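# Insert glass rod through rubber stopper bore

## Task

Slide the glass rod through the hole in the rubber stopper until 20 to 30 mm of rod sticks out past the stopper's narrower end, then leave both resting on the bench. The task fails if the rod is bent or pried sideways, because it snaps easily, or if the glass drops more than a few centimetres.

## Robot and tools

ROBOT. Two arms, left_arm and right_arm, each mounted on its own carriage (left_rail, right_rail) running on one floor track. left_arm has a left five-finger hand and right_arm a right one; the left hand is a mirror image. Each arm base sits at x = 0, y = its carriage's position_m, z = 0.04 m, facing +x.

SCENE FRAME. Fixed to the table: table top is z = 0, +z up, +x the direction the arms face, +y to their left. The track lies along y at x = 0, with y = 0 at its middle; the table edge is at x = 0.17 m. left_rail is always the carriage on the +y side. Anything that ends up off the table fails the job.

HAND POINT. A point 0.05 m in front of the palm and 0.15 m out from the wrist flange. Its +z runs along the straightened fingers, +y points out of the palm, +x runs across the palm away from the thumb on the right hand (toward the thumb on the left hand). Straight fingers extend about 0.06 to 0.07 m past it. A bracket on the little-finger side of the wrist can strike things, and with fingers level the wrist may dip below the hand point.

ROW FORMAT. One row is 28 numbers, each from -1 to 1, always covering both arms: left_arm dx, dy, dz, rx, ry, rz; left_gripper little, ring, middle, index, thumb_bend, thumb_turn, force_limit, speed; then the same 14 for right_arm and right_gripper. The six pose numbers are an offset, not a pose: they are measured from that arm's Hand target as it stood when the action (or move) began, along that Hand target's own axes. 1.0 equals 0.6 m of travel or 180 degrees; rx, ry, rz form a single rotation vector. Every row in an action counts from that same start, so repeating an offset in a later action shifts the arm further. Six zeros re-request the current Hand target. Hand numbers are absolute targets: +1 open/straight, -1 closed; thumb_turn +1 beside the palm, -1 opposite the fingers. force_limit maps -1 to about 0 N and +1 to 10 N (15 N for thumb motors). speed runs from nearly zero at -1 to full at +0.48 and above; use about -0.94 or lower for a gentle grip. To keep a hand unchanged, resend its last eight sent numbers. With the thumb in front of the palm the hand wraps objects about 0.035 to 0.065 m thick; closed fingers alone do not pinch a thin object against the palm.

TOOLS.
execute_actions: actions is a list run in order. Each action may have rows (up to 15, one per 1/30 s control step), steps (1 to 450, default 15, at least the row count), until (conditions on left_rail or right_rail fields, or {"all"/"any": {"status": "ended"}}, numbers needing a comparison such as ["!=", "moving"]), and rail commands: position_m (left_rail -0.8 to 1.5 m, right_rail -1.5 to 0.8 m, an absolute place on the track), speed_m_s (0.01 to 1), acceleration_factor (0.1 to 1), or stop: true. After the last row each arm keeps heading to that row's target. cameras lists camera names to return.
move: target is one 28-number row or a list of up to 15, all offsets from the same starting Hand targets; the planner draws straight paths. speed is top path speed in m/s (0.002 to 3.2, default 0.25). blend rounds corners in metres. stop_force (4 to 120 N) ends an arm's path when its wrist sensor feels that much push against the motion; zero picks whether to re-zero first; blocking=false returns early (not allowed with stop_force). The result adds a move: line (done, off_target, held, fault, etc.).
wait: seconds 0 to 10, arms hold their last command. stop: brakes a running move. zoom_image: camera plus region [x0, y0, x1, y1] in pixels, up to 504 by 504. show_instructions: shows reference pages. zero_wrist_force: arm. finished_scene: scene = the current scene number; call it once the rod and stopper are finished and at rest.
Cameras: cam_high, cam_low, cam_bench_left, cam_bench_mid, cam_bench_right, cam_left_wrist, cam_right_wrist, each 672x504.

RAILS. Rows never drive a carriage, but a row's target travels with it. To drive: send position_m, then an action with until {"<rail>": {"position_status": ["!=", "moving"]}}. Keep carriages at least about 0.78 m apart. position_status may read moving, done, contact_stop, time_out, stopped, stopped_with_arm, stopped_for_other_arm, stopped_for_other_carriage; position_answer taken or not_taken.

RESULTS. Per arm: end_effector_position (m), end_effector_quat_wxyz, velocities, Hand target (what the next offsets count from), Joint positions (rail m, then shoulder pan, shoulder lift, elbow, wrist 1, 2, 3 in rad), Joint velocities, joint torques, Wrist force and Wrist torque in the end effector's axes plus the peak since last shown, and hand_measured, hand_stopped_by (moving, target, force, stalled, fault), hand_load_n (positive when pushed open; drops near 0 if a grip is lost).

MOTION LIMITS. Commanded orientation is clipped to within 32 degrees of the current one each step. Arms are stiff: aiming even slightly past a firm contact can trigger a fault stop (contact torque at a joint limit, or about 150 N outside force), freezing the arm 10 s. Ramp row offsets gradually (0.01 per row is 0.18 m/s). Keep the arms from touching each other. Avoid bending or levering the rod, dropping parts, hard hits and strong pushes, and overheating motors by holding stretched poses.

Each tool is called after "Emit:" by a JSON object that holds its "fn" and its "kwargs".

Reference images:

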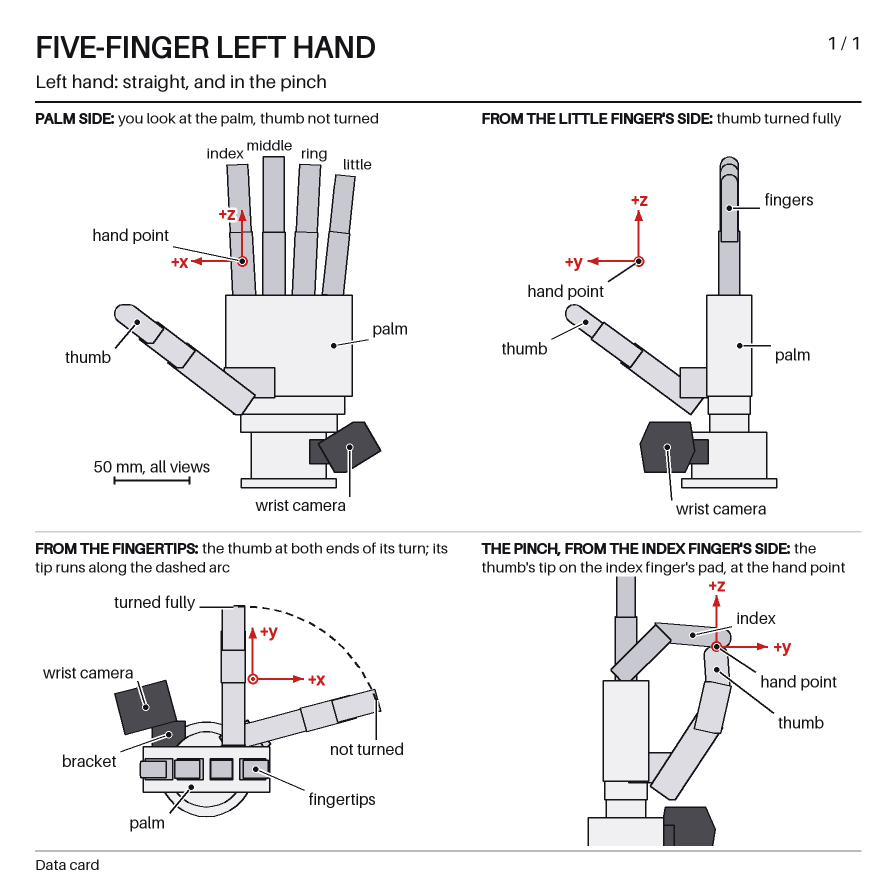

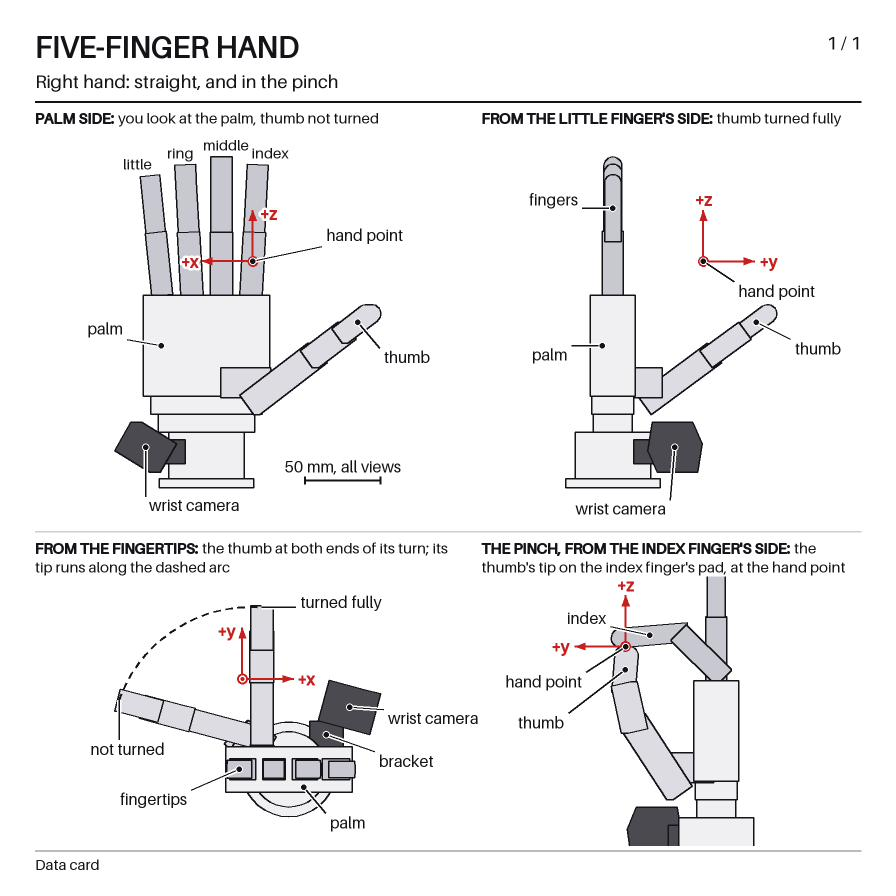

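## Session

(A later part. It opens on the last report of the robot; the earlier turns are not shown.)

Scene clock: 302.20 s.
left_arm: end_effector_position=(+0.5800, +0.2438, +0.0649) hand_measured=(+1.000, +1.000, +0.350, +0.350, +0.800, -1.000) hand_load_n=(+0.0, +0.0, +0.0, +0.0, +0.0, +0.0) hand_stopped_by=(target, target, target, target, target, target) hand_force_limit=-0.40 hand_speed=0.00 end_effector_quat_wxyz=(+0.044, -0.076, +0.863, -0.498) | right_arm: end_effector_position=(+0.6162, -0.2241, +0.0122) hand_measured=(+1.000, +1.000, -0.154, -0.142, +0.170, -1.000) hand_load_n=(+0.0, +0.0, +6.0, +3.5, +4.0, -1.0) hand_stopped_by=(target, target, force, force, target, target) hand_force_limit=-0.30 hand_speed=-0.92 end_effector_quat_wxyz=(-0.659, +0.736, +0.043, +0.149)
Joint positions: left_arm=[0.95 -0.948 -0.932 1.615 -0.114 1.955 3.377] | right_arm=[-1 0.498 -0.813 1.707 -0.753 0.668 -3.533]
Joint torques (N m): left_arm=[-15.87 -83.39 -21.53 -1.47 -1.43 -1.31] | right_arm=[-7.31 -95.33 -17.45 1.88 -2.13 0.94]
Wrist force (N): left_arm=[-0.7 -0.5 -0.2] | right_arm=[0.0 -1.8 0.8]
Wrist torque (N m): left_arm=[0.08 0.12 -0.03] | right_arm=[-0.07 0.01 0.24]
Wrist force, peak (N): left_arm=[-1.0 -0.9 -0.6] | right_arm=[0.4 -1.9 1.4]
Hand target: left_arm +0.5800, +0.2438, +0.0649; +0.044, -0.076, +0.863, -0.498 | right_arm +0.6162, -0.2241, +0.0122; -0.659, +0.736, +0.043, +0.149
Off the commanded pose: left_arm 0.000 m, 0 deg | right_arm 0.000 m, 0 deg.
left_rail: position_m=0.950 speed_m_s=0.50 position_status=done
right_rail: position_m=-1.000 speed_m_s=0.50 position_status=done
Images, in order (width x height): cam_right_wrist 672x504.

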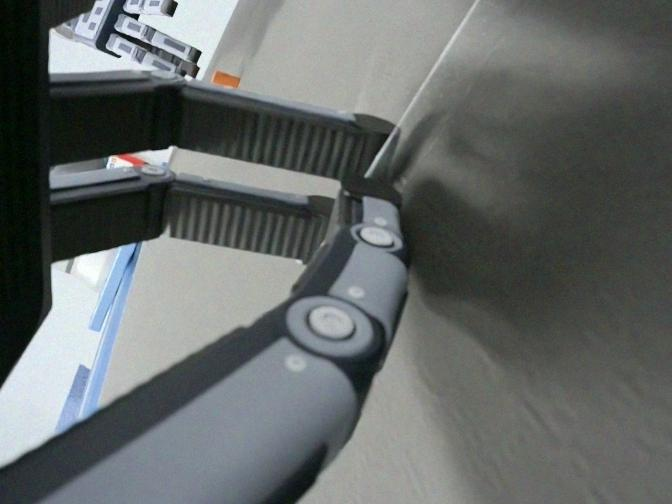

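Emit:
{"fn": "move", "kwargs": {"target": [0,0,0,0,0,0,1,1,0.35,0.35,0.8,-1,-0.4,0.0,0.0183,-0.0638,-0.0058,0,0,0,1,1,-0.6,-0.6,0.168,-1,-0.3,-0.92], "speed": 0.04, "cameras": ["cam_right_wrist","cam_high"]}}

Emit:
{"fn": "zoom_image", "kwargs": {"camera": "cam_right_wrist", "region": [220, 0, 520, 300]}}

Emit:
{"fn": "zoom_image", "kwargs": {"camera": "cam_high", "region": [250, 240, 370, 360]}}

Scene clock: 305.50 s.
left_arm: end_effector_position=(+0.5800, +0.2438, +0.0649) hand_measured=(+1.000, +1.000, +0.350, +0.350, +0.800, -1.000) hand_load_n=(+0.0, +0.0, +0.0, +0.0, +0.0, +0.0) hand_stopped_by=(target, target, target, target, target, target) hand_force_limit=-0.40 hand_speed=0.00 end_effector_quat_wxyz=(+0.044, -0.076, +0.863, -0.498) | right_arm: end_effector_position=(+0.6162, -0.2241, +0.0518) hand_measured=(+1.000, +1.000, -0.154, -0.142, +0.170, -1.000) hand_load_n=(+0.0, +0.0, +5.5, +3.5, +3.5, -1.0) hand_stopped_by=(target, target, force, force, target, target) hand_force_limit=-0.30 hand_speed=-0.92 end_effector_quat_wxyz=(-0.659, +0.736, +0.043, +0.149)
Joint positions: left_arm=[0.95 -0.948 -0.932 1.615 -0.114 1.955 3.377] | right_arm=[-1 0.498 -0.863 1.705 -0.701 0.668 -3.533]
Joint torques (N m): left_arm=[-16.76 -84.98 -21.3 -1.79 -1.6 -1.18] | right_arm=[5.91 -97.89 -38.39 1.73 2.16 -0.47]
Wrist force (N): left_arm=[-0.9 -0.6 -0.2] | right_arm=[-0.2 -0.7 1.0]
Wrist torque (N m): left_arm=[0.08 0.15 -0.03] | right_arm=[0.03 0.01 0.26]
Wrist force, peak (N): left_arm=[-0.8 -0.7 -0.8] | right_arm=[0.6 -1.5 1.7]
Hand target: left_arm +0.5800, +0.2438, +0.0649; +0.044, -0.076, +0.863, -0.498 | right_arm +0.6162, -0.2241, +0.0521; -0.659, +0.736, +0.043, +0.149
Off the commanded pose: left_arm 0.000 m, 0 deg | right_arm 0.000 m, 0 deg.
left_rail: position_m=0.950 speed_m_s=0.50 position_status=done
right_rail: position_m=-1.000 speed_m_s=0.50 position_status=done
move: done
Images, in order (width x height): cam_high 672x504, cam_right_wrist 672x504.

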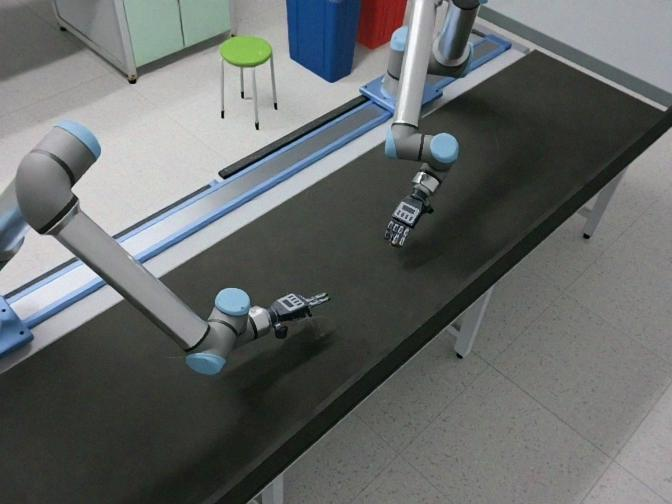

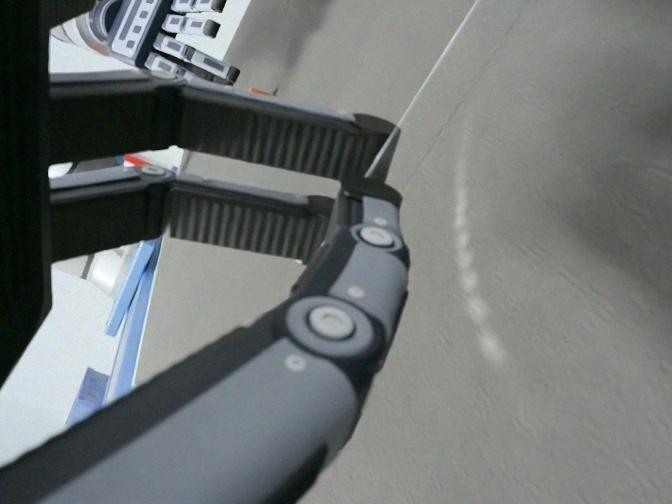

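Scaled by 1.680 from the camera's 672x504 image, which has a finer 960x720 frame.

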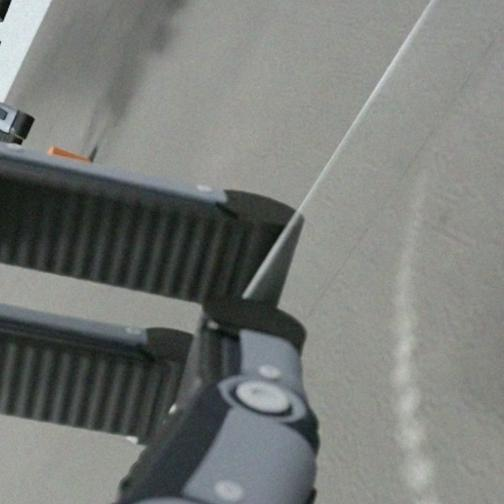

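Scaled by 4.200 from the camera's 672x504 image, which has a finer 960x720 frame.

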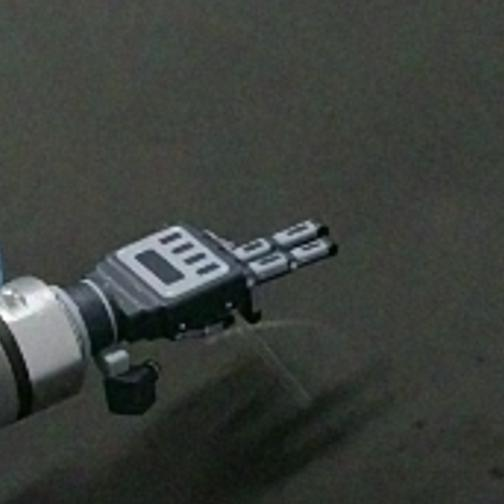

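Emit:
{"fn": "move", "kwargs": {"target": [[-0.0046,0.0131,-0.0227,0,0,0,1,1,0.35,0.35,0.8,-1,-0.4,0.0,0.068,-0.2359,-0.0214,0,0,0,1,1,-0.6,-0.6,0.168,-1,-0.3,-0.92],[-0.0046,0.0131,-0.0227,0,0,0,1,1,0.35,0.35,0.8,-1,-0.4,0.0,0.0193,-0.265,0.1447,0.027,-0.0149,0.5,1,1,-0.6,-0.6,0.168,-1,-0.3,-0.92]], "speed": 0.15, "cameras": ["cam_right_wrist","cam_left_wrist","cam_high"]}}

Emit:
{"fn": "zoom_image", "kwargs": {"camera": "cam_high", "region": [250, 200, 430, 360]}}

Scene clock: 339.67 s.
left_arm: end_effector_position=(+0.5800, +0.2598, +0.0649) hand_measured=(+1.000, +1.000, +0.350, +0.350, +0.800, -1.000) hand_load_n=(+0.0, +0.0, +0.0, +0.0, +0.0, +0.0) hand_stopped_by=(target, target, target, target, target, target) hand_force_limit=-0.40 hand_speed=0.00 end_effector_quat_wxyz=(+0.044, -0.076, +0.863, -0.498) | right_arm: end_effector_position=(+0.6002, -0.1200, +0.2000) hand_measured=(+1.000, +1.000, -0.154, -0.142, +0.170, -1.000) hand_load_n=(+0.0, +0.0, +5.5, +3.5, +3.5, -1.0) hand_stopped_by=(target, target, force, force, target, target) hand_force_limit=-0.30 hand_speed=-0.92 end_effector_quat_wxyz=(+0.598, -0.528, +0.471, +0.377)
Joint positions: left_arm=[0.95 -0.935 -0.945 1.639 -0.122 1.966 3.384] | right_arm=[-1 0.57 -0.833 1.53 -0.697 0.735 -1.851]
Joint torques (N m): left_arm=[17.32 -105.98 -19.66 -1.46 2.92 2.15] | right_arm=[10.1 -85.19 -23.1 -3.29 2.67 3.54]
Wrist force (N): left_arm=[-0.8 -0.2 -0.7] | right_arm=[-1.6 0.4 0.2]
Wrist torque (N m): left_arm=[0.15 0.13 -0.16] | right_arm=[0.09 -0.18 -0.27]
Wrist force, peak (N): left_arm=[-1.1 -0.8 -0.7] | right_arm=[0.6 -2.4 1.6]
Hand target: left_arm +0.5800, +0.2598, +0.0649; +0.044, -0.076, +0.863, -0.498 | right_arm +0.6002, -0.1200, +0.1999; +0.598, -0.528, +0.471, +0.378
Off the commanded pose: left_arm 0.000 m, 0 deg | right_arm 0.000 m, 0 deg.
left_rail: position_m=0.950 speed_m_s=0.50 position_status=done
right_rail: position_m=-1.000 speed_m_s=0.50 position_status=done
move: done
Images, in order (width x height): cam_high 672x504, cam_left_wrist 672x504, cam_right_wrist 672x504.

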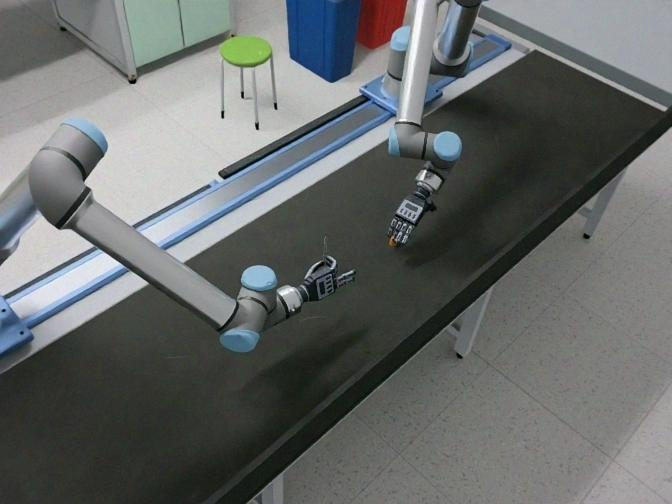

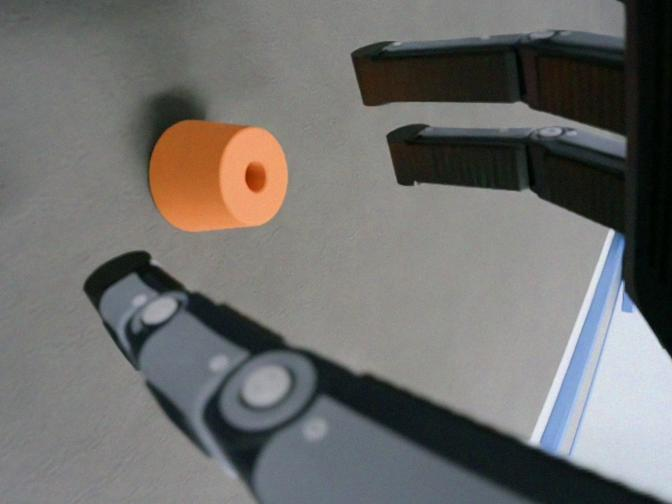

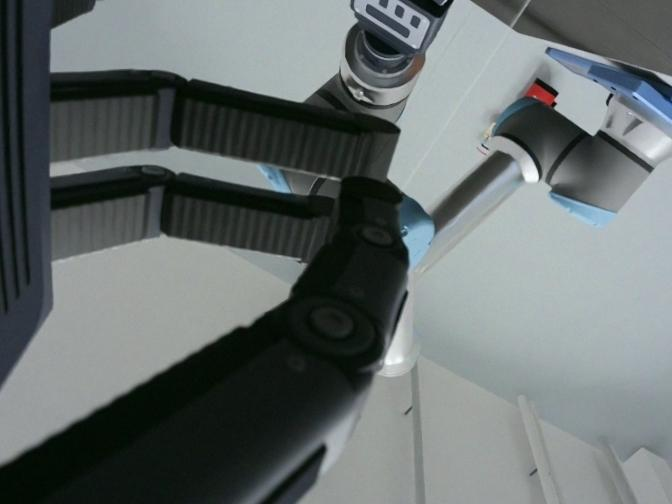

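Scaled by 2.800 from the camera's 672x504 image, which has a finer 960x720 frame.

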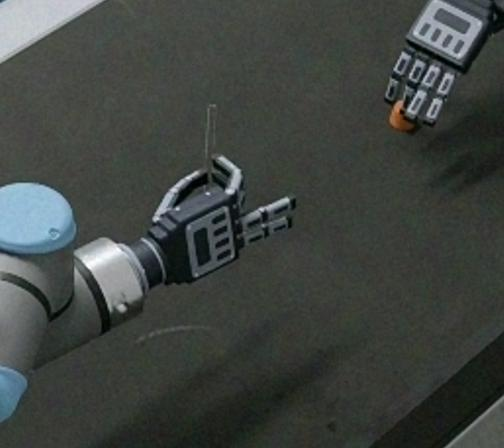

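Emit:
{"fn": "move", "kwargs": {"target": [0,0.052,0.03,0,0,0,1,1,0.35,0.35,0.8,-1,-0.4,0.0,0,0,0,0,0,0,1,1,-0.6,-0.6,0.168,-1,-0.3,-0.92], "speed": 0.04, "stop_force": 5, "cameras": ["cam_left_wrist"]}}

Scene clock: 347.00 s.
left_arm: end_effector_position=(+0.5800, +0.2598, +0.0288) hand_measured=(+1.000, +1.000, +0.350, +0.350, +0.800, -1.000) hand_load_n=(+0.0, +0.0, +0.0, +0.0, +0.0, +0.0) hand_stopped_by=(target, target, target, target, target, target) hand_force_limit=-0.40 hand_speed=0.00 end_effector_quat_wxyz=(+0.044, -0.076, +0.863, -0.498) | right_arm: end_effector_position=(+0.6002, -0.1200, +0.1999) hand_measured=(+1.000, +1.000, -0.154, -0.142, +0.170, -1.000) hand_load_n=(+0.0, +0.0, +6.0, +4.0, +3.5, -1.0) hand_stopped_by=(target, target, force, force, target, target) hand_force_limit=-0.30 hand_speed=-0.92 end_effector_quat_wxyz=(+0.598, -0.528, +0.471, +0.378)
Joint positions: left_arm=[0.95 -0.935 -0.906 1.651 -0.173 1.966 3.384] | right_arm=[-1 0.57 -0.833 1.53 -0.697 0.735 -1.85]
Joint torques (N m): left_arm=[5.04 -68.9 -17.94 -1.84 1.39 -0.06] | right_arm=[9.16 -82.85 -23.66 -3.13 2.58 3.76]
Wrist force (N): left_arm=[-0.8 -0.4 -0.8] | right_arm=[-1.4 0.4 0.3]
Wrist torque (N m): left_arm=[0.13 0.16 -0.14] | right_arm=[0.08 -0.21 -0.25]
Wrist force, peak (N): left_arm=[-0.9 -1.0 -0.8] | right_arm=[-2.4 0.6 0.4]
Hand target: left_arm +0.5800, +0.2598, +0.0288; +0.044, -0.076, +0.863, -0.498 | right_arm +0.6002, -0.1200, +0.1999; +0.598, -0.528, +0.471, +0.378
Off the commanded pose: left_arm 0.000 m, 0 deg | right_arm 0.000 m, 0 deg.
left_rail: position_m=0.950 speed_m_s=0.50 position_status=done
right_rail: position_m=-1.000 speed_m_s=0.50 position_status=done
move: done
Images, in order (width x height): cam_left_wrist 672x504.

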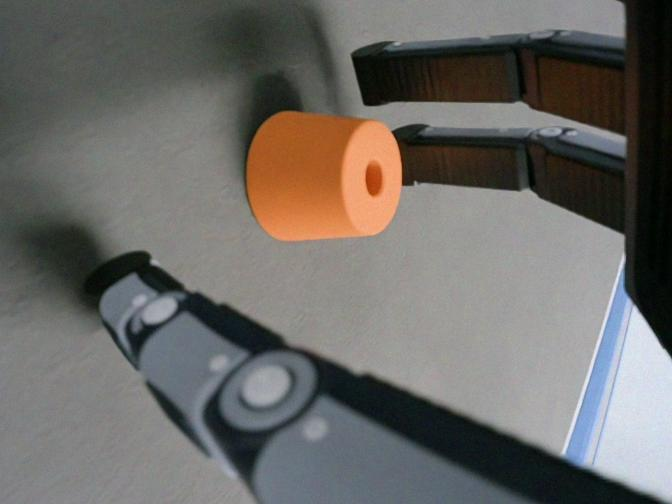

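Emit:
{"fn": "move", "kwargs": {"target": [-0.015,0.0083,-0.0144,0,0,0,1,1,0.35,0.35,0.8,-1,-0.4,0.0,0,0,0,0,0,0,1,1,-0.6,-0.6,0.168,-1,-0.3,-0.92], "speed": 0.03, "stop_force": 5, "cameras": ["cam_left_wrist"]}}

Scene clock: 353.77 s.
left_arm: end_effector_position=(+0.5871, +0.2711, +0.0288) hand_measured=(+1.000, +1.000, +0.350, +0.350, +0.800, -1.000) hand_load_n=(+0.0, +0.0, +0.5, +0.0, +0.0, +0.0) hand_stopped_by=(target, target, target, target, target, target) hand_force_limit=-0.40 hand_speed=0.00 end_effector_quat_wxyz=(+0.044, -0.076, +0.863, -0.498) | right_arm: end_effector_position=(+0.6002, -0.1200, +0.1999) hand_measured=(+1.000, +1.000, -0.154, -0.142, +0.170, -1.000) hand_load_n=(+0.0, +0.0, +5.5, +3.5, +3.5, -1.0) hand_stopped_by=(target, target, force, force, target, target) hand_force_limit=-0.30 hand_speed=-0.92 end_effector_quat_wxyz=(+0.598, -0.528, +0.471, +0.378)
Joint positions: left_arm=[0.95 -0.918 -0.907 1.654 -0.171 1.98 3.395] | right_arm=[-1 0.57 -0.833 1.53 -0.697 0.735 -1.85]
Joint torques (N m): left_arm=[16.29 -106.35 -17.96 2 2.84 2.17] | right_arm=[10.3 -83.46 -23.62 -3.32 2.49 3.83]
Wrist force (N): left_arm=[-0.7 -0.4 -0.3] | right_arm=[-1.4 0.5 0.9]
Wrist torque (N m): left_arm=[0.13 0.17 -0.13] | right_arm=[0.05 -0.22 -0.26]
Wrist force, peak (N): left_arm=[-1.2 -0.7 -0.7] | right_arm=[-2.0 0.7 1.3]
Hand target: left_arm +0.5871, +0.2711, +0.0288; +0.044, -0.076, +0.863, -0.498 | right_arm +0.6002, -0.1200, +0.1999; +0.598, -0.528, +0.471, +0.378
Off the commanded pose: left_arm 0.000 m, 0 deg | right_arm 0.000 m, 0 deg.
left_rail: position_m=0.950 speed_m_s=0.50 position_status=done
right_rail: position_m=-1.000 speed_m_s=0.50 position_status=done
move: done
Images, in order (width x height): cam_left_wrist 672x504.

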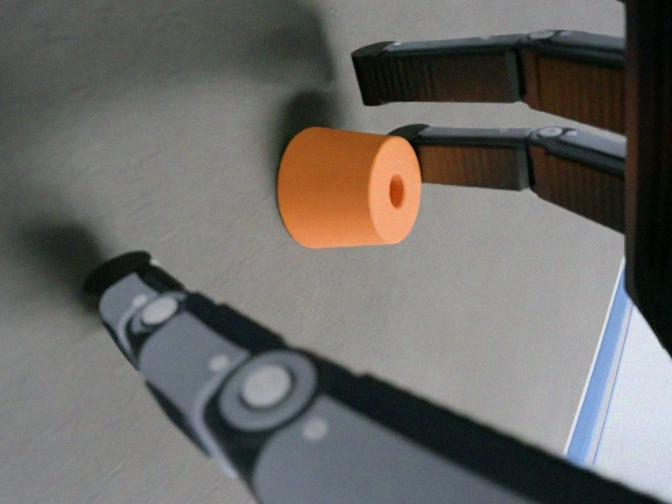

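Emit:
{"fn": "execute_actions", "kwargs": {"actions": [{"rows":[[0,0,0,0,0,0,1,1,0.15,0.15,0.55,-1,-0.5,-0.8,0,0,0,0,0,0,1,1,-0.6,-0.6,0.168,-1,-0.3,-0.92]],"steps":60}], "cameras": ["cam_left_wrist"]}}

Scene clock: 359.40 s.
left_arm: end_effector_position=(+0.5871, +0.2712, +0.0288) hand_measured=(+1.000, +1.000, +0.150, +0.150, +0.550, -1.000) hand_load_n=(+0.0, +0.0, +0.0, +0.0, +0.0, +0.0) hand_stopped_by=(target, target, target, target, target, target) hand_force_limit=-0.50 hand_speed=-0.80 end_effector_quat_wxyz=(+0.044, -0.076, +0.863, -0.498) | right_arm: end_effector_position=(+0.6002, -0.1200, +0.1999) hand_measured=(+1.000, +1.000, -0.154, -0.142, +0.170, -1.000) hand_load_n=(+0.0, +0.0, +5.5, +3.5, +3.5, -1.0) hand_stopped_by=(target, target, force, force, target, target) hand_force_limit=-0.30 hand_speed=-0.92 end_effector_quat_wxyz=(+0.598, -0.528, +0.471, +0.378)
Joint positions: left_arm=[0.95 -0.918 -0.907 1.654 -0.171 1.98 3.395] | right_arm=[-1 0.57 -0.833 1.53 -0.697 0.735 -1.85]
Joint torques (N m): left_arm=[14.47 -105.7 -18.23 0.99 2.39 2.25] | right_arm=[5.76 -84.55 -23.53 -3.18 2.54 3.82]
Wrist force (N): left_arm=[-0.8 -0.8 -0.5] | right_arm=[-1.9 0.1 0.6]
Wrist torque (N m): left_arm=[0.05 0.17 -0.12] | right_arm=[0.01 -0.14 -0.31]
Wrist force, peak (N): left_arm=[-1.3 -0.7 -0.6] | right_arm=[-2.4 0.2 0.3]
Hand target: left_arm +0.5871, +0.2711, +0.0288; +0.044, -0.076, +0.863, -0.498 | right_arm +0.6002, -0.1200, +0.1999; +0.598, -0.528, +0.471, +0.378
Off the commanded pose: left_arm 0.000 m, 0 deg | right_arm 0.000 m, 0 deg.
left_rail: position_m=0.950 speed_m_s=0.50 position_status=done
right_rail: position_m=-1.000 speed_m_s=0.50 position_status=done
Images, in order (width x height): cam_left_wrist 672x504.

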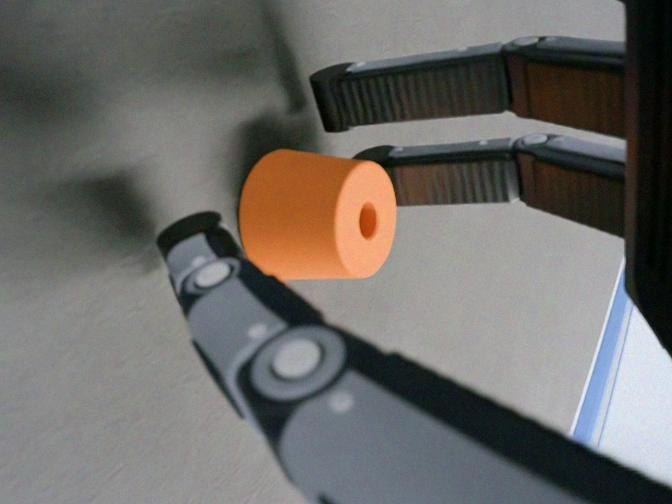

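Emit:
{"fn": "execute_actions", "kwargs": {"actions": [{"rows":[[0,0,0,0,0,0,1,1,0.3,0.3,0.6,-1,-0.5,-0.5,0,0,0,0,0,0,1,1,-0.6,-0.6,0.168,-1,-0.3,-0.92]],"steps":20},{"rows":[[0.0085,0,0,0,0,0,1,1,0.3,0.3,0.6,-1,-0.5,-0.5,0,0,0,0,0,0,1,1,-0.6,-0.6,0.168,-1,-0.3,-0.92]],"steps":25},{"rows":[[0,0,0,0,0,0,1,1,-0.4,-0.4,0.6,-1,-0.5,-0.85,0,0,0,0,0,0,1,1,-0.6,-0.6,0.168,-1,-0.3,-0.92]],"steps":150}], "cameras": ["cam_left_wrist"]}}

Scene clock: 372.80 s.
left_arm: end_effector_position=(+0.5821, +0.2703, +0.0289) hand_measured=(+1.000, +1.000, -0.170, -0.156, +0.602, -1.000) hand_load_n=(+0.0, +0.0, +3.0, +3.5, +6.0, +1.0) hand_stopped_by=(target, target, force, force, target, target) hand_force_limit=-0.50 hand_speed=-0.85 end_effector_quat_wxyz=(+0.044, -0.076, +0.863, -0.498) | right_arm: end_effector_position=(+0.6002, -0.1200, +0.1999) hand_measured=(+1.000, +1.000, -0.154, -0.142, +0.170, -1.000) hand_load_n=(+0.0, +0.0, +5.5, +4.0, +3.5, -1.0) hand_stopped_by=(target, target, force, force, target, target) hand_force_limit=-0.30 hand_speed=-0.92 end_effector_quat_wxyz=(+0.598, -0.528, +0.471, +0.378)
Joint positions: left_arm=[0.95 -0.924 -0.912 1.663 -0.176 1.975 3.391] | right_arm=[-1 0.57 -0.833 1.53 -0.697 0.735 -1.85]
Joint torques (N m): left_arm=[-14.9 -95.61 -18.67 -0.33 -1.47 -1.17] | right_arm=[8.55 -82.96 -23.14 -2.99 2.66 3.27]
Wrist force (N): left_arm=[-0.7 -1.5 0.2] | right_arm=[-1.8 0.4 0.4]
Wrist torque (N m): left_arm=[0.10 0.18 -0.01] | right_arm=[0.07 -0.15 -0.29]
Wrist force, peak (N): left_arm=[-2.0 0.0 -1.0] | right_arm=[-2.2 0.9 0.7]
Hand target: left_arm +0.5821, +0.2703, +0.0288; +0.044, -0.076, +0.863, -0.498 | right_arm +0.6002, -0.1200, +0.1999; +0.598, -0.528, +0.471, +0.378
Off the commanded pose: left_arm 0.000 m, 0 deg | right_arm 0.000 m, 0 deg.
left_rail: position_m=0.950 speed_m_s=0.50 position_status=done
right_rail: position_m=-1.000 speed_m_s=0.50 position_status=done
Images, in order (width x height): cam_left_wrist 672x504.

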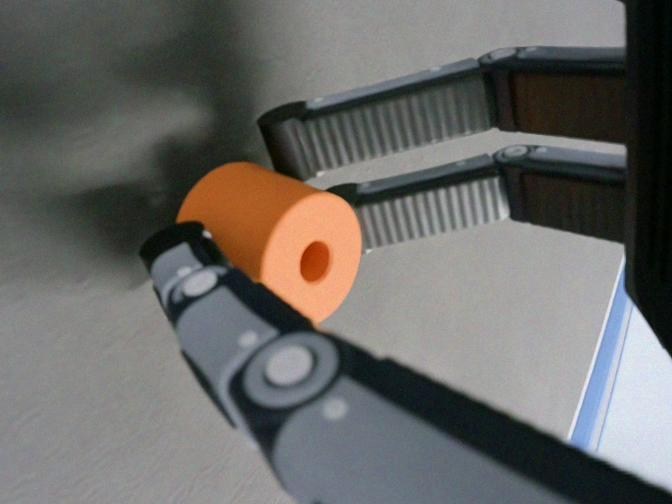

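Emit:
{"fn": "execute_actions", "kwargs": {"actions": [{"rows":[[0,0,0,0,0,0,1,1,0.25,0.25,0.6,-1,-0.5,-0.8,0,0,0,0,0,0,1,1,-0.6,-0.6,0.168,-1,-0.3,-0.92]],"steps":70}], "cameras": ["cam_left_wrist"]}}

Scene clock: 380.73 s.
left_arm: end_effector_position=(+0.5821, +0.2703, +0.0289) hand_measured=(+1.000, +1.000, +0.250, +0.250, +0.600, -1.000) hand_load_n=(+0.0, +0.0, +0.0, +0.0, +0.0, +0.0) hand_stopped_by=(target, target, target, target, target, target) hand_force_limit=-0.50 hand_speed=-0.80 end_effector_quat_wxyz=(+0.044, -0.076, +0.863, -0.498) | right_arm: end_effector_position=(+0.6002, -0.1200, +0.1999) hand_measured=(+1.000, +1.000, -0.154, -0.142, +0.170, -1.000) hand_load_n=(+0.0, +0.0, +5.5, +3.5, +3.5, -1.0) hand_stopped_by=(target, target, force, force, target, target) hand_force_limit=-0.30 hand_speed=-0.92 end_effector_quat_wxyz=(+0.598, -0.528, +0.471, +0.378)
Joint positions: left_arm=[0.95 -0.924 -0.912 1.663 -0.176 1.975 3.391] | right_arm=[-1 0.57 -0.833 1.53 -0.697 0.735 -1.85]
Joint torques (N m): left_arm=[-9.2 -79.32 -19.82 0.87 -1.15 -0.06] | right_arm=[6.78 -84.43 -23.49 -3.18 2.51 3.72]
Wrist force (N): left_arm=[-0.7 -0.4 0.1] | right_arm=[-1.8 0.5 0.7]
Wrist torque (N m): left_arm=[0.08 0.18 0.00] | right_arm=[0.07 -0.16 -0.28]
Wrist force, peak (N): left_arm=[-0.8 -2.0 -0.4] | right_arm=[-2.4 0.4 0.5]
Hand target: left_arm +0.5821, +0.2703, +0.0288; +0.044, -0.076, +0.863, -0.498 | right_arm +0.6002, -0.1200, +0.1999; +0.598, -0.528, +0.471, +0.378
Off the commanded pose: left_arm 0.000 m, 0 deg | right_arm 0.000 m, 0 deg.
left_rail: position_m=0.950 speed_m_s=0.50 position_status=done
right_rail: position_m=-1.000 speed_m_s=0.50 position_status=done
Images, in order (width x height): cam_left_wrist 672x504.

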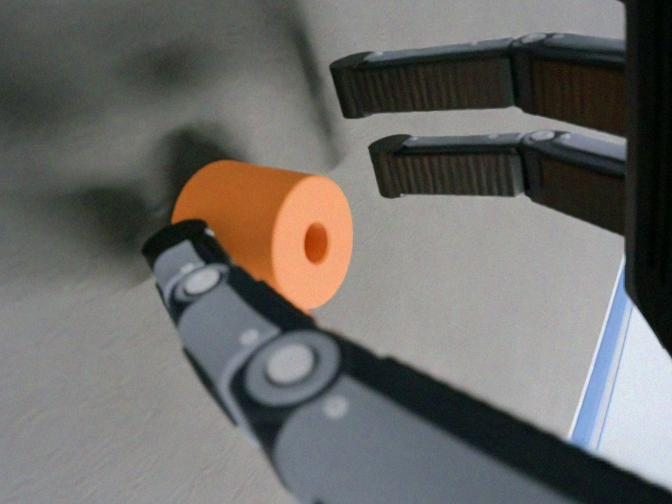

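Emit:
{"fn": "execute_actions", "kwargs": {"actions": [{"rows":[[0.01,0,0,0,0,0,1,1,0.25,0.25,0.45,-1,-0.5,-0.7,0,0,0,0,0,0,1,1,-0.6,-0.6,0.168,-1,-0.3,-0.92]],"steps":40},{"rows":[[0,0,0,0,0,0,1,1,-0.4,-0.4,0.45,-1,-0.5,-0.85,0,0,0,0,0,0,1,1,-0.6,-0.6,0.168,-1,-0.3,-0.92]],"steps":140}], "cameras": ["cam_left_wrist"]}}

Scene clock: 393.33 s.
left_arm: end_effector_position=(+0.5762, +0.2692, +0.0289) hand_measured=(+1.000, +1.000, -0.026, -0.054, +0.450, -1.000) hand_load_n=(+0.0, +0.0, +2.0, +2.5, +4.5, +0.5) hand_stopped_by=(target, target, force, force, target, target) hand_force_limit=-0.50 hand_speed=-0.85 end_effector_quat_wxyz=(+0.044, -0.076, +0.863, -0.498) | right_arm: end_effector_position=(+0.6002, -0.1200, +0.1999) hand_measured=(+1.000, +1.000, -0.154, -0.142, +0.170, -1.000) hand_load_n=(+0.0, +0.0, +5.5, +4.0, +3.5, -1.0) hand_stopped_by=(target, target, force, force, target, target) hand_force_limit=-0.30 hand_speed=-0.92 end_effector_quat_wxyz=(+0.598, -0.528, +0.471, +0.378)
Joint positions: left_arm=[0.95 -0.932 -0.917 1.672 -0.182 1.969 3.386] | right_arm=[-1 0.57 -0.833 1.53 -0.697 0.735 -1.85]
Joint torques (N m): left_arm=[-14.75 -102.39 -18.73 0.62 -0.57 -1.57] | right_arm=[6.83 -80.25 -23.42 -3.06 2.42 3.67]
Wrist force (N): left_arm=[-0.5 -0.9 -0.4] | right_arm=[-1.6 0.0 0.4]
Wrist torque (N m): left_arm=[0.07 0.13 0.03] | right_arm=[0.00 -0.18 -0.29]
Wrist force, peak (N): left_arm=[-1.7 -0.5 -0.8] | right_arm=[-2.1 0.6 0.7]
Hand target: left_arm +0.5762, +0.2692, +0.0288; +0.044, -0.076, +0.863, -0.498 | right_arm +0.6002, -0.1200, +0.1999; +0.598, -0.528, +0.471, +0.378
Off the commanded pose: left_arm 0.000 m, 0 deg | right_arm 0.000 m, 0 deg.
left_rail: position_m=0.950 speed_m_s=0.50 position_status=done
right_rail: position_m=-1.000 speed_m_s=0.50 position_status=done
Images, in order (width x height): cam_left_wrist 672x504.

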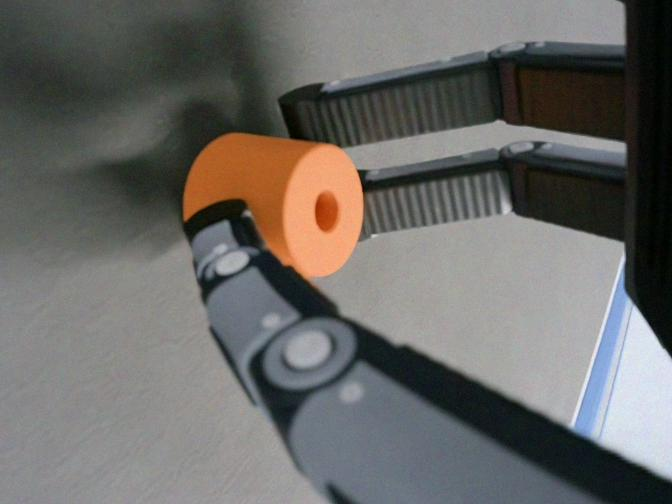

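Emit:
{"fn": "execute_actions", "kwargs": {"actions": [{"rows":[[0,0,0,0,0,0,1,1,-0.6,-0.6,0.45,-1,0.1,-0.9,0,0,0,0,0,0,1,1,-0.6,-0.6,0.168,-1,-0.3,-0.92]],"steps":90}]}}

Emit:
{"fn": "move", "kwargs": {"target": [0,-0.0866,-0.05,0,0,0,1,1,-0.6,-0.6,0.45,-1,0.1,-0.9,0,0,0,0,0,0,1,1,-0.6,-0.6,0.168,-1,-0.3,-0.92], "speed": 0.06, "cameras": ["cam_left_wrist","cam_high"]}}

Emit:
{"fn": "zoom_image", "kwargs": {"camera": "cam_left_wrist", "region": [130, 80, 430, 320]}}

Scene clock: 399.70 s.
left_arm: end_effector_position=(+0.5762, +0.2692, +0.0289) hand_measured=(+1.000, +1.000, -0.052, -0.072, +0.452, -1.000) hand_load_n=(+0.0, +0.0, +7.5, +4.5, +10.0, +1.5) hand_stopped_by=(target, target, force, force, target, target) hand_force_limit=0.10 hand_speed=-0.90 end_effector_quat_wxyz=(+0.044, -0.076, +0.863, -0.498) | right_arm: end_effector_position=(+0.6002, -0.1200, +0.1999) hand_measured=(+1.000, +1.000, -0.154, -0.142, +0.170, -1.000) hand_load_n=(+0.0, +0.0, +6.0, +3.5, +3.5, -1.0) hand_stopped_by=(target, target, force, force, target, target) hand_force_limit=-0.30 hand_speed=-0.92 end_effector_quat_wxyz=(+0.598, -0.528, +0.471, +0.378)
Joint positions: left_arm=[0.95 -0.932 -0.917 1.672 -0.182 1.969 3.386] | right_arm=[-1 0.57 -0.833 1.53 -0.697 0.735 -1.85]
Joint torques (N m): left_arm=[-14.54 -97.47 -21.31 0.72 1.13 -1.21] | right_arm=[7.37 -82.21 -24.25 -2.79 2.44 3.54]
Wrist force (N): left_arm=[-0.6 -2.0 -0.4] | right_arm=[-1.4 0.6 0.5]
Wrist torque (N m): left_arm=[0.13 0.14 0.02] | right_arm=[0.10 -0.22 -0.25]
Wrist force, peak (N): left_arm=[-0.9 -2.4 -1.0] | right_arm=[-2.2 0.5 0.7]
Hand target: left_arm +0.5762, +0.2692, +0.0288; +0.044, -0.076, +0.863, -0.498 | right_arm +0.6002, -0.1200, +0.1999; +0.598, -0.528, +0.471, +0.378
Off the commanded pose: left_arm 0.000 m, 0 deg | right_arm 0.000 m, 0 deg.
left_rail: position_m=0.950 speed_m_s=0.50 position_status=done
right_rail: position_m=-1.000 speed_m_s=0.50 position_status=done

Scene clock: 401.17 s.
left_arm: end_effector_position=(+0.5762, +0.2692, +0.0886) hand_measured=(+1.000, +1.000, -0.052, -0.072, +0.452, -1.000) hand_load_n=(+0.0, +0.0, +7.0, +4.0, +11.0, +1.5) hand_stopped_by=(target, target, force, force, target, target) hand_force_limit=0.10 hand_speed=-0.90 end_effector_quat_wxyz=(+0.044, -0.076, +0.863, -0.498) | right_arm: end_effector_position=(+0.6002, -0.1200, +0.1999) hand_measured=(+1.000, +1.000, -0.154, -0.142, +0.170, -1.000) hand_load_n=(+0.0, +0.0, +5.5, +3.5, +3.5, -1.0) hand_stopped_by=(target, target, force, force, target, target) hand_force_limit=-0.30 hand_speed=-0.92 end_effector_quat_wxyz=(+0.598, -0.528, +0.471, +0.378)
Joint positions: left_arm=[0.95 -0.932 -0.981 1.651 -0.097 1.969 3.386] | right_arm=[-1 0.57 -0.833 1.53 -0.697 0.735 -1.85]
Joint torques (N m): left_arm=[-2.46 -103.58 -47.27 1.32 2.87 0.22] | right_arm=[7.45 -80.79 -23.5 -2.58 2.15 3.73]
Wrist force (N): left_arm=[-0.5 -0.1 -0.4] | right_arm=[-2.0 0.3 0.5]
Wrist torque (N m): left_arm=[0.14 0.10 -0.02] | right_arm=[0.05 -0.13 -0.30]
Wrist force, peak (N): left_arm=[-0.7 -1.7 -0.4] | right_arm=[-2.2 0.3 0.6]
Hand target: left_arm +0.5762, +0.2692, +0.0888; +0.044, -0.076, +0.863, -0.498 | right_arm +0.6002, -0.1200, +0.1999; +0.598, -0.528, +0.471, +0.378
Off the commanded pose: left_arm 0.000 m, 0 deg | right_arm 0.000 m, 0 deg.
left_rail: position_m=0.950 speed_m_s=0.50 position_status=done
right_rail: position_m=-1.000 speed_m_s=0.50 position_status=done
move: done
Images, in order (width x height): cam_high 672x504, cam_left_wrist 672x504.

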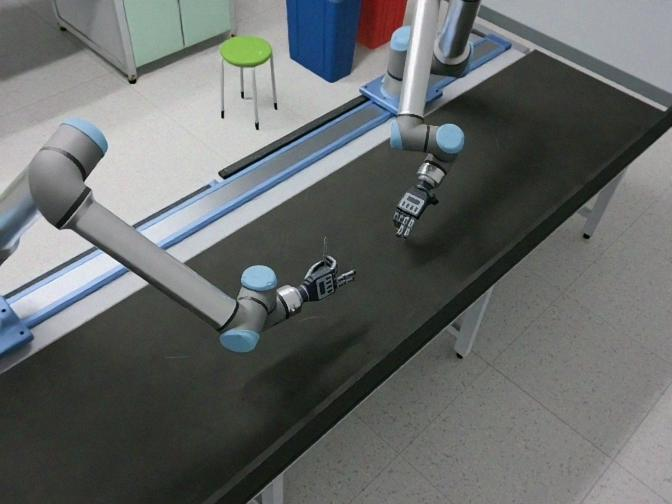

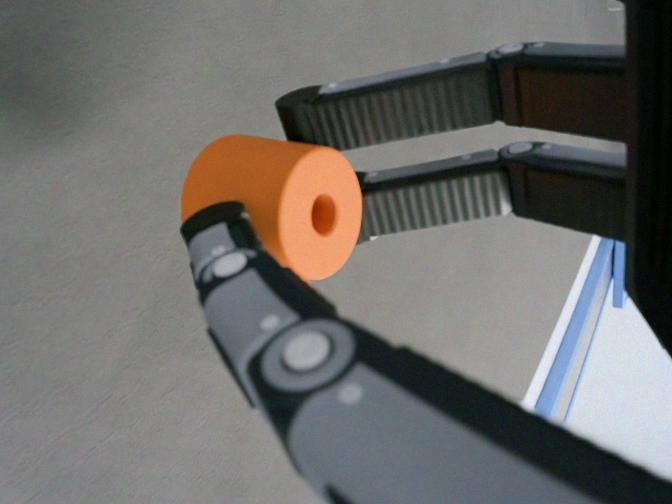

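Scaled by 1.680 from the camera's 672x504 image, which has a finer 960x720 frame.

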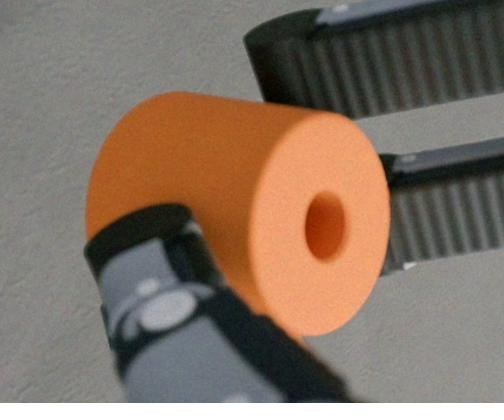

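Emit:
{"fn": "execute_actions", "kwargs": {"actions": [{"left_rail":{"position_m":0.80,"speed_m_s":0.15,"acceleration_factor":0.3},"steps":120,"until":{"left_rail":{"position_status":["!=","moving"]}}}]}}

Emit:
{"fn": "move", "kwargs": {"target": [0,-0.2,-0.1155,0,0,0,1,1,-0.6,-0.6,0.45,-1,0.1,-0.9,0.1201,0.0345,0,0,0,0,1,1,-0.6,-0.6,0.168,-1,-0.3,-0.92], "speed": 0.1}}

Emit:
{"fn": "move", "kwargs": {"target": [0,0,0,0,0,0,1,1,-0.6,-0.6,0.45,-1,0.1,-0.9,0.024,0.0069,0,0,0,0,1,1,-0.6,-0.6,0.168,-1,-0.3,-0.92], "speed": 0.01, "stop_force": 4, "cameras": ["cam_high","cam_bench_mid","cam_left_wrist","cam_right_wrist"]}}

Emit:
{"fn": "zoom_image", "kwargs": {"camera": "cam_high", "region": [250, 200, 430, 340]}}

Scene clock: 422.03 s.
left_arm: end_effector_position=(+0.5762, +0.1192, +0.0889) hand_measured=(+1.000, +1.000, -0.052, -0.072, +0.452, -1.000) hand_load_n=(+0.0, +0.0, +7.0, +4.0, +11.0, +1.5) hand_stopped_by=(target, target, force, force, target, target) hand_force_limit=0.10 hand_speed=-0.90 end_effector_quat_wxyz=(+0.044, -0.076, +0.863, -0.498) | right_arm: end_effector_position=(+0.6002, -0.1200, +0.1999) hand_measured=(+1.000, +1.000, -0.154, -0.142, +0.170, -1.000) hand_load_n=(+0.0, +0.0, +6.0, +3.5, +3.5, -1.0) hand_stopped_by=(target, target, force, force, target, target) hand_force_limit=-0.30 hand_speed=-0.92 end_effector_quat_wxyz=(+0.598, -0.528, +0.471, +0.378)
Joint positions: left_arm=[0.8 -0.932 -0.981 1.651 -0.096 1.969 3.386] | right_arm=[-1 0.57 -0.833 1.53 -0.697 0.735 -1.85]
Joint torques (N m): left_arm=[7.87 -96.97 -42.53 1.23 2.92 0.73] | right_arm=[8.61 -84.07 -23.76 -2.82 2.58 3.08]
Wrist force (N): left_arm=[-0.7 -0.5 -0.3] | right_arm=[-1.7 0.3 0.8]
Wrist torque (N m): left_arm=[0.09 0.13 -0.02] | right_arm=[0.02 -0.19 -0.28]
Wrist force, peak (N): left_arm=[-1.0 -0.4 -1.0] | right_arm=[-2.4 0.2 0.4]
Hand target: left_arm +0.5762, +0.1192, +0.0888; +0.044, -0.076, +0.863, -0.498 | right_arm +0.6002, -0.1200, +0.1999; +0.598, -0.528, +0.471, +0.378
Off the commanded pose: left_arm 0.000 m, 0 deg | right_arm 0.000 m, 0 deg.
left_rail: position_m=0.800 speed_m_s=0.15 position_status=done
right_rail: position_m=-1.000 speed_m_s=0.50 position_status=done

Scene clock: 423.97 s.
left_arm: end_effector_position=(+0.5762, +0.1192, +0.2272) hand_measured=(+1.000, +1.000, -0.052, -0.072, +0.452, -1.000) hand_load_n=(+0.0, +0.0, +7.0, +4.0, +11.0, +1.5) hand_stopped_by=(target, target, force, force, target, target) hand_force_limit=0.10 hand_speed=-0.90 end_effector_quat_wxyz=(+0.044, -0.076, +0.863, -0.498) | right_arm: end_effector_position=(+0.6002, -0.1200, +0.1251) hand_measured=(+1.000, +1.000, -0.154, -0.142, +0.170, -1.000) hand_load_n=(+0.0, +0.0, +6.0, +3.5, +3.5, -1.0) hand_stopped_by=(target, target, force, force, target, target) hand_force_limit=-0.30 hand_speed=-0.92 end_effector_quat_wxyz=(+0.598, -0.528, +0.471, +0.378)
Joint positions: left_arm=[0.8 -0.932 -1.102 1.562 0.113 1.969 3.386] | right_arm=[-1 0.57 -0.75 1.541 -0.791 0.735 -1.85]
Joint torques (N m): left_arm=[11.39 -103.82 -52.77 2.01 2.85 1.1] | right_arm=[-0.11 -88.34 -23.67 -3.28 -1.23 3.16]
Wrist force (N): left_arm=[-0.6 -0.2 -0.7] | right_arm=[-1.7 0.8 0.4]
Wrist torque (N m): left_arm=[0.17 0.08 -0.02] | right_arm=[0.10 -0.14 -0.23]
Wrist force, peak (N): left_arm=[-0.7 -0.7 -1.0] | right_arm=[-2.1 1.0 0.7]
Hand target: left_arm +0.5763, +0.1192, +0.2274; +0.044, -0.076, +0.863, -0.498 | right_arm +0.6002, -0.1200, +0.1250; +0.598, -0.528, +0.471, +0.378
Off the commanded pose: left_arm 0.000 m, 0 deg | right_arm 0.000 m, 0 deg.
left_rail: position_m=0.800 speed_m_s=0.15 position_status=done
right_rail: position_m=-1.000 speed_m_s=0.50 position_status=done
move: done

Scene clock: 426.30 s.
left_arm: end_effector_position=(+0.5763, +0.1192, +0.2274) hand_measured=(+1.000, +1.000, -0.052, -0.072, +0.452, -1.000) hand_load_n=(+0.0, +0.0, +7.0, +4.0, +11.0, +1.5) hand_stopped_by=(target, target, force, force, target, target) hand_force_limit=0.10 hand_speed=-0.90 end_effector_quat_wxyz=(+0.044, -0.076, +0.863, -0.498) | right_arm: end_effector_position=(+0.6001, -0.1200, +0.1141) hand_measured=(+1.000, +1.000, -0.154, -0.142, +0.170, -1.000) hand_load_n=(+0.0, +0.5, +6.0, +2.5, +2.5, +1.0) hand_stopped_by=(target, target, force, force, target, target) hand_force_limit=-0.30 hand_speed=-0.92 end_effector_quat_wxyz=(+0.598, -0.528, +0.471, +0.378)
Joint positions: left_arm=[0.8 -0.932 -1.102 1.562 0.114 1.969 3.387] | right_arm=[-1 0.57 -0.737 1.541 -0.804 0.735 -1.85]
Joint torques (N m): left_arm=[10.8 -99.13 -52.29 1.68 2.97 1.31] | right_arm=[6.3 -108.88 -20.51 1.29 1.74 2.47]
Wrist force (N): left_arm=[-0.6 -0.2 -0.5] | right_arm=[-1.7 0.4 0.4]
Wrist torque (N m): left_arm=[0.18 0.08 -0.03] | right_arm=[0.05 -0.15 -0.24]
Wrist force, peak (N): left_arm=[-1.1 -0.3 -0.6] | right_arm=[-7.5 -1.9 -0.1]
Hand target: left_arm +0.5763, +0.1192, +0.2274; +0.044, -0.076, +0.863, -0.498 | right_arm +0.6002, -0.1200, +0.1141; +0.598, -0.528, +0.471, +0.378 (not the last commanded pose)
Off the commanded pose: left_arm 0.000 m, 0 deg | right_arm 0.004 m, 0 deg.
left_rail: position_m=0.800 speed_m_s=0.15 position_status=done
right_rail: position_m=-1.000 speed_m_s=0.50 position_status=done
move: contact (right_arm)
Images, in order (width x height): cam_high 672x504, cam_bench_mid 672x504, cam_left_wrist 672x504, cam_right_wrist 672x504.

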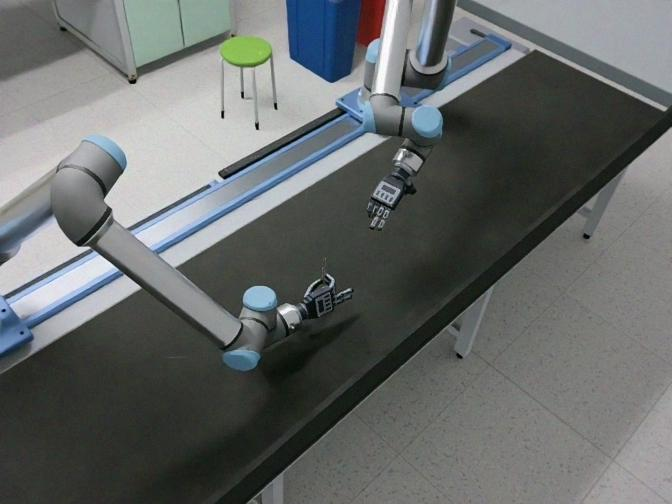

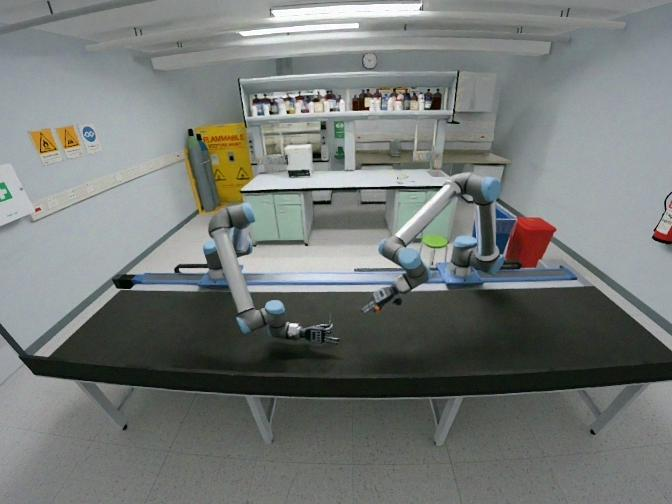

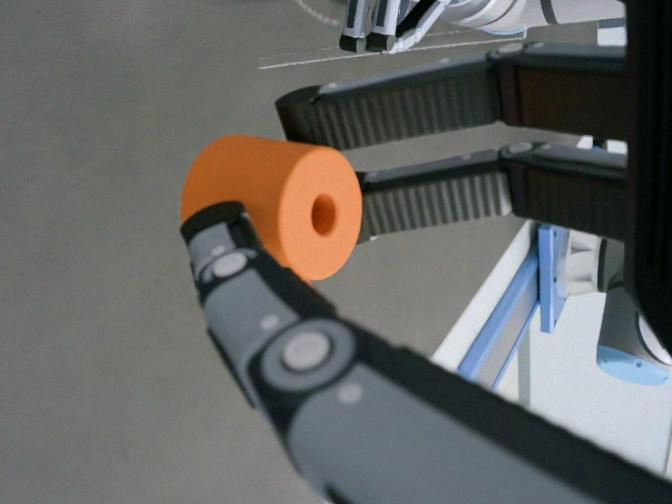

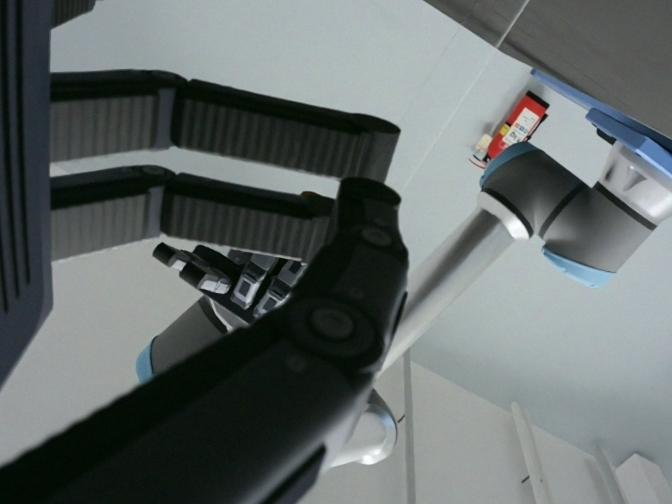

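Scaled by 2.800 from the camera's 672x504 image, which has a finer 960x720 frame.

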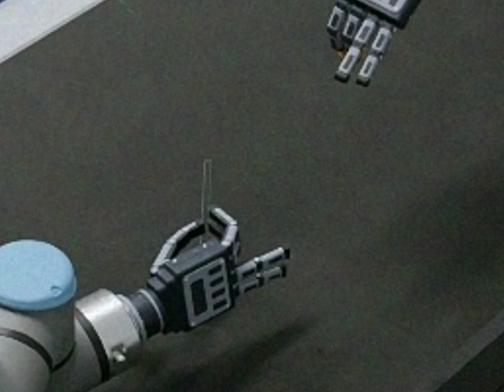

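Emit:
{"fn": "zoom_image", "kwargs": {"camera": "cam_left_wrist", "region": [240, 0, 560, 100]}}

Scaled by 1.575 from the camera's 672x504 image, which has a finer 960x720 frame.

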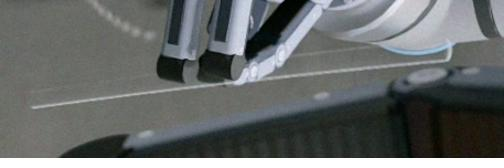

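Emit:
{"fn": "zoom_image", "kwargs": {"camera": "cam_bench_mid", "region": [290, 290, 400, 370]}}

Scaled by 4.582 from the camera's 672x504 image, which has a finer 960x720 frame.

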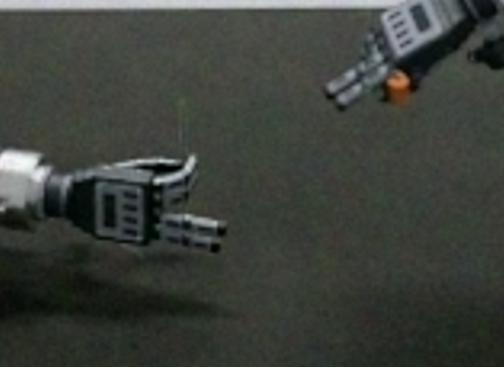

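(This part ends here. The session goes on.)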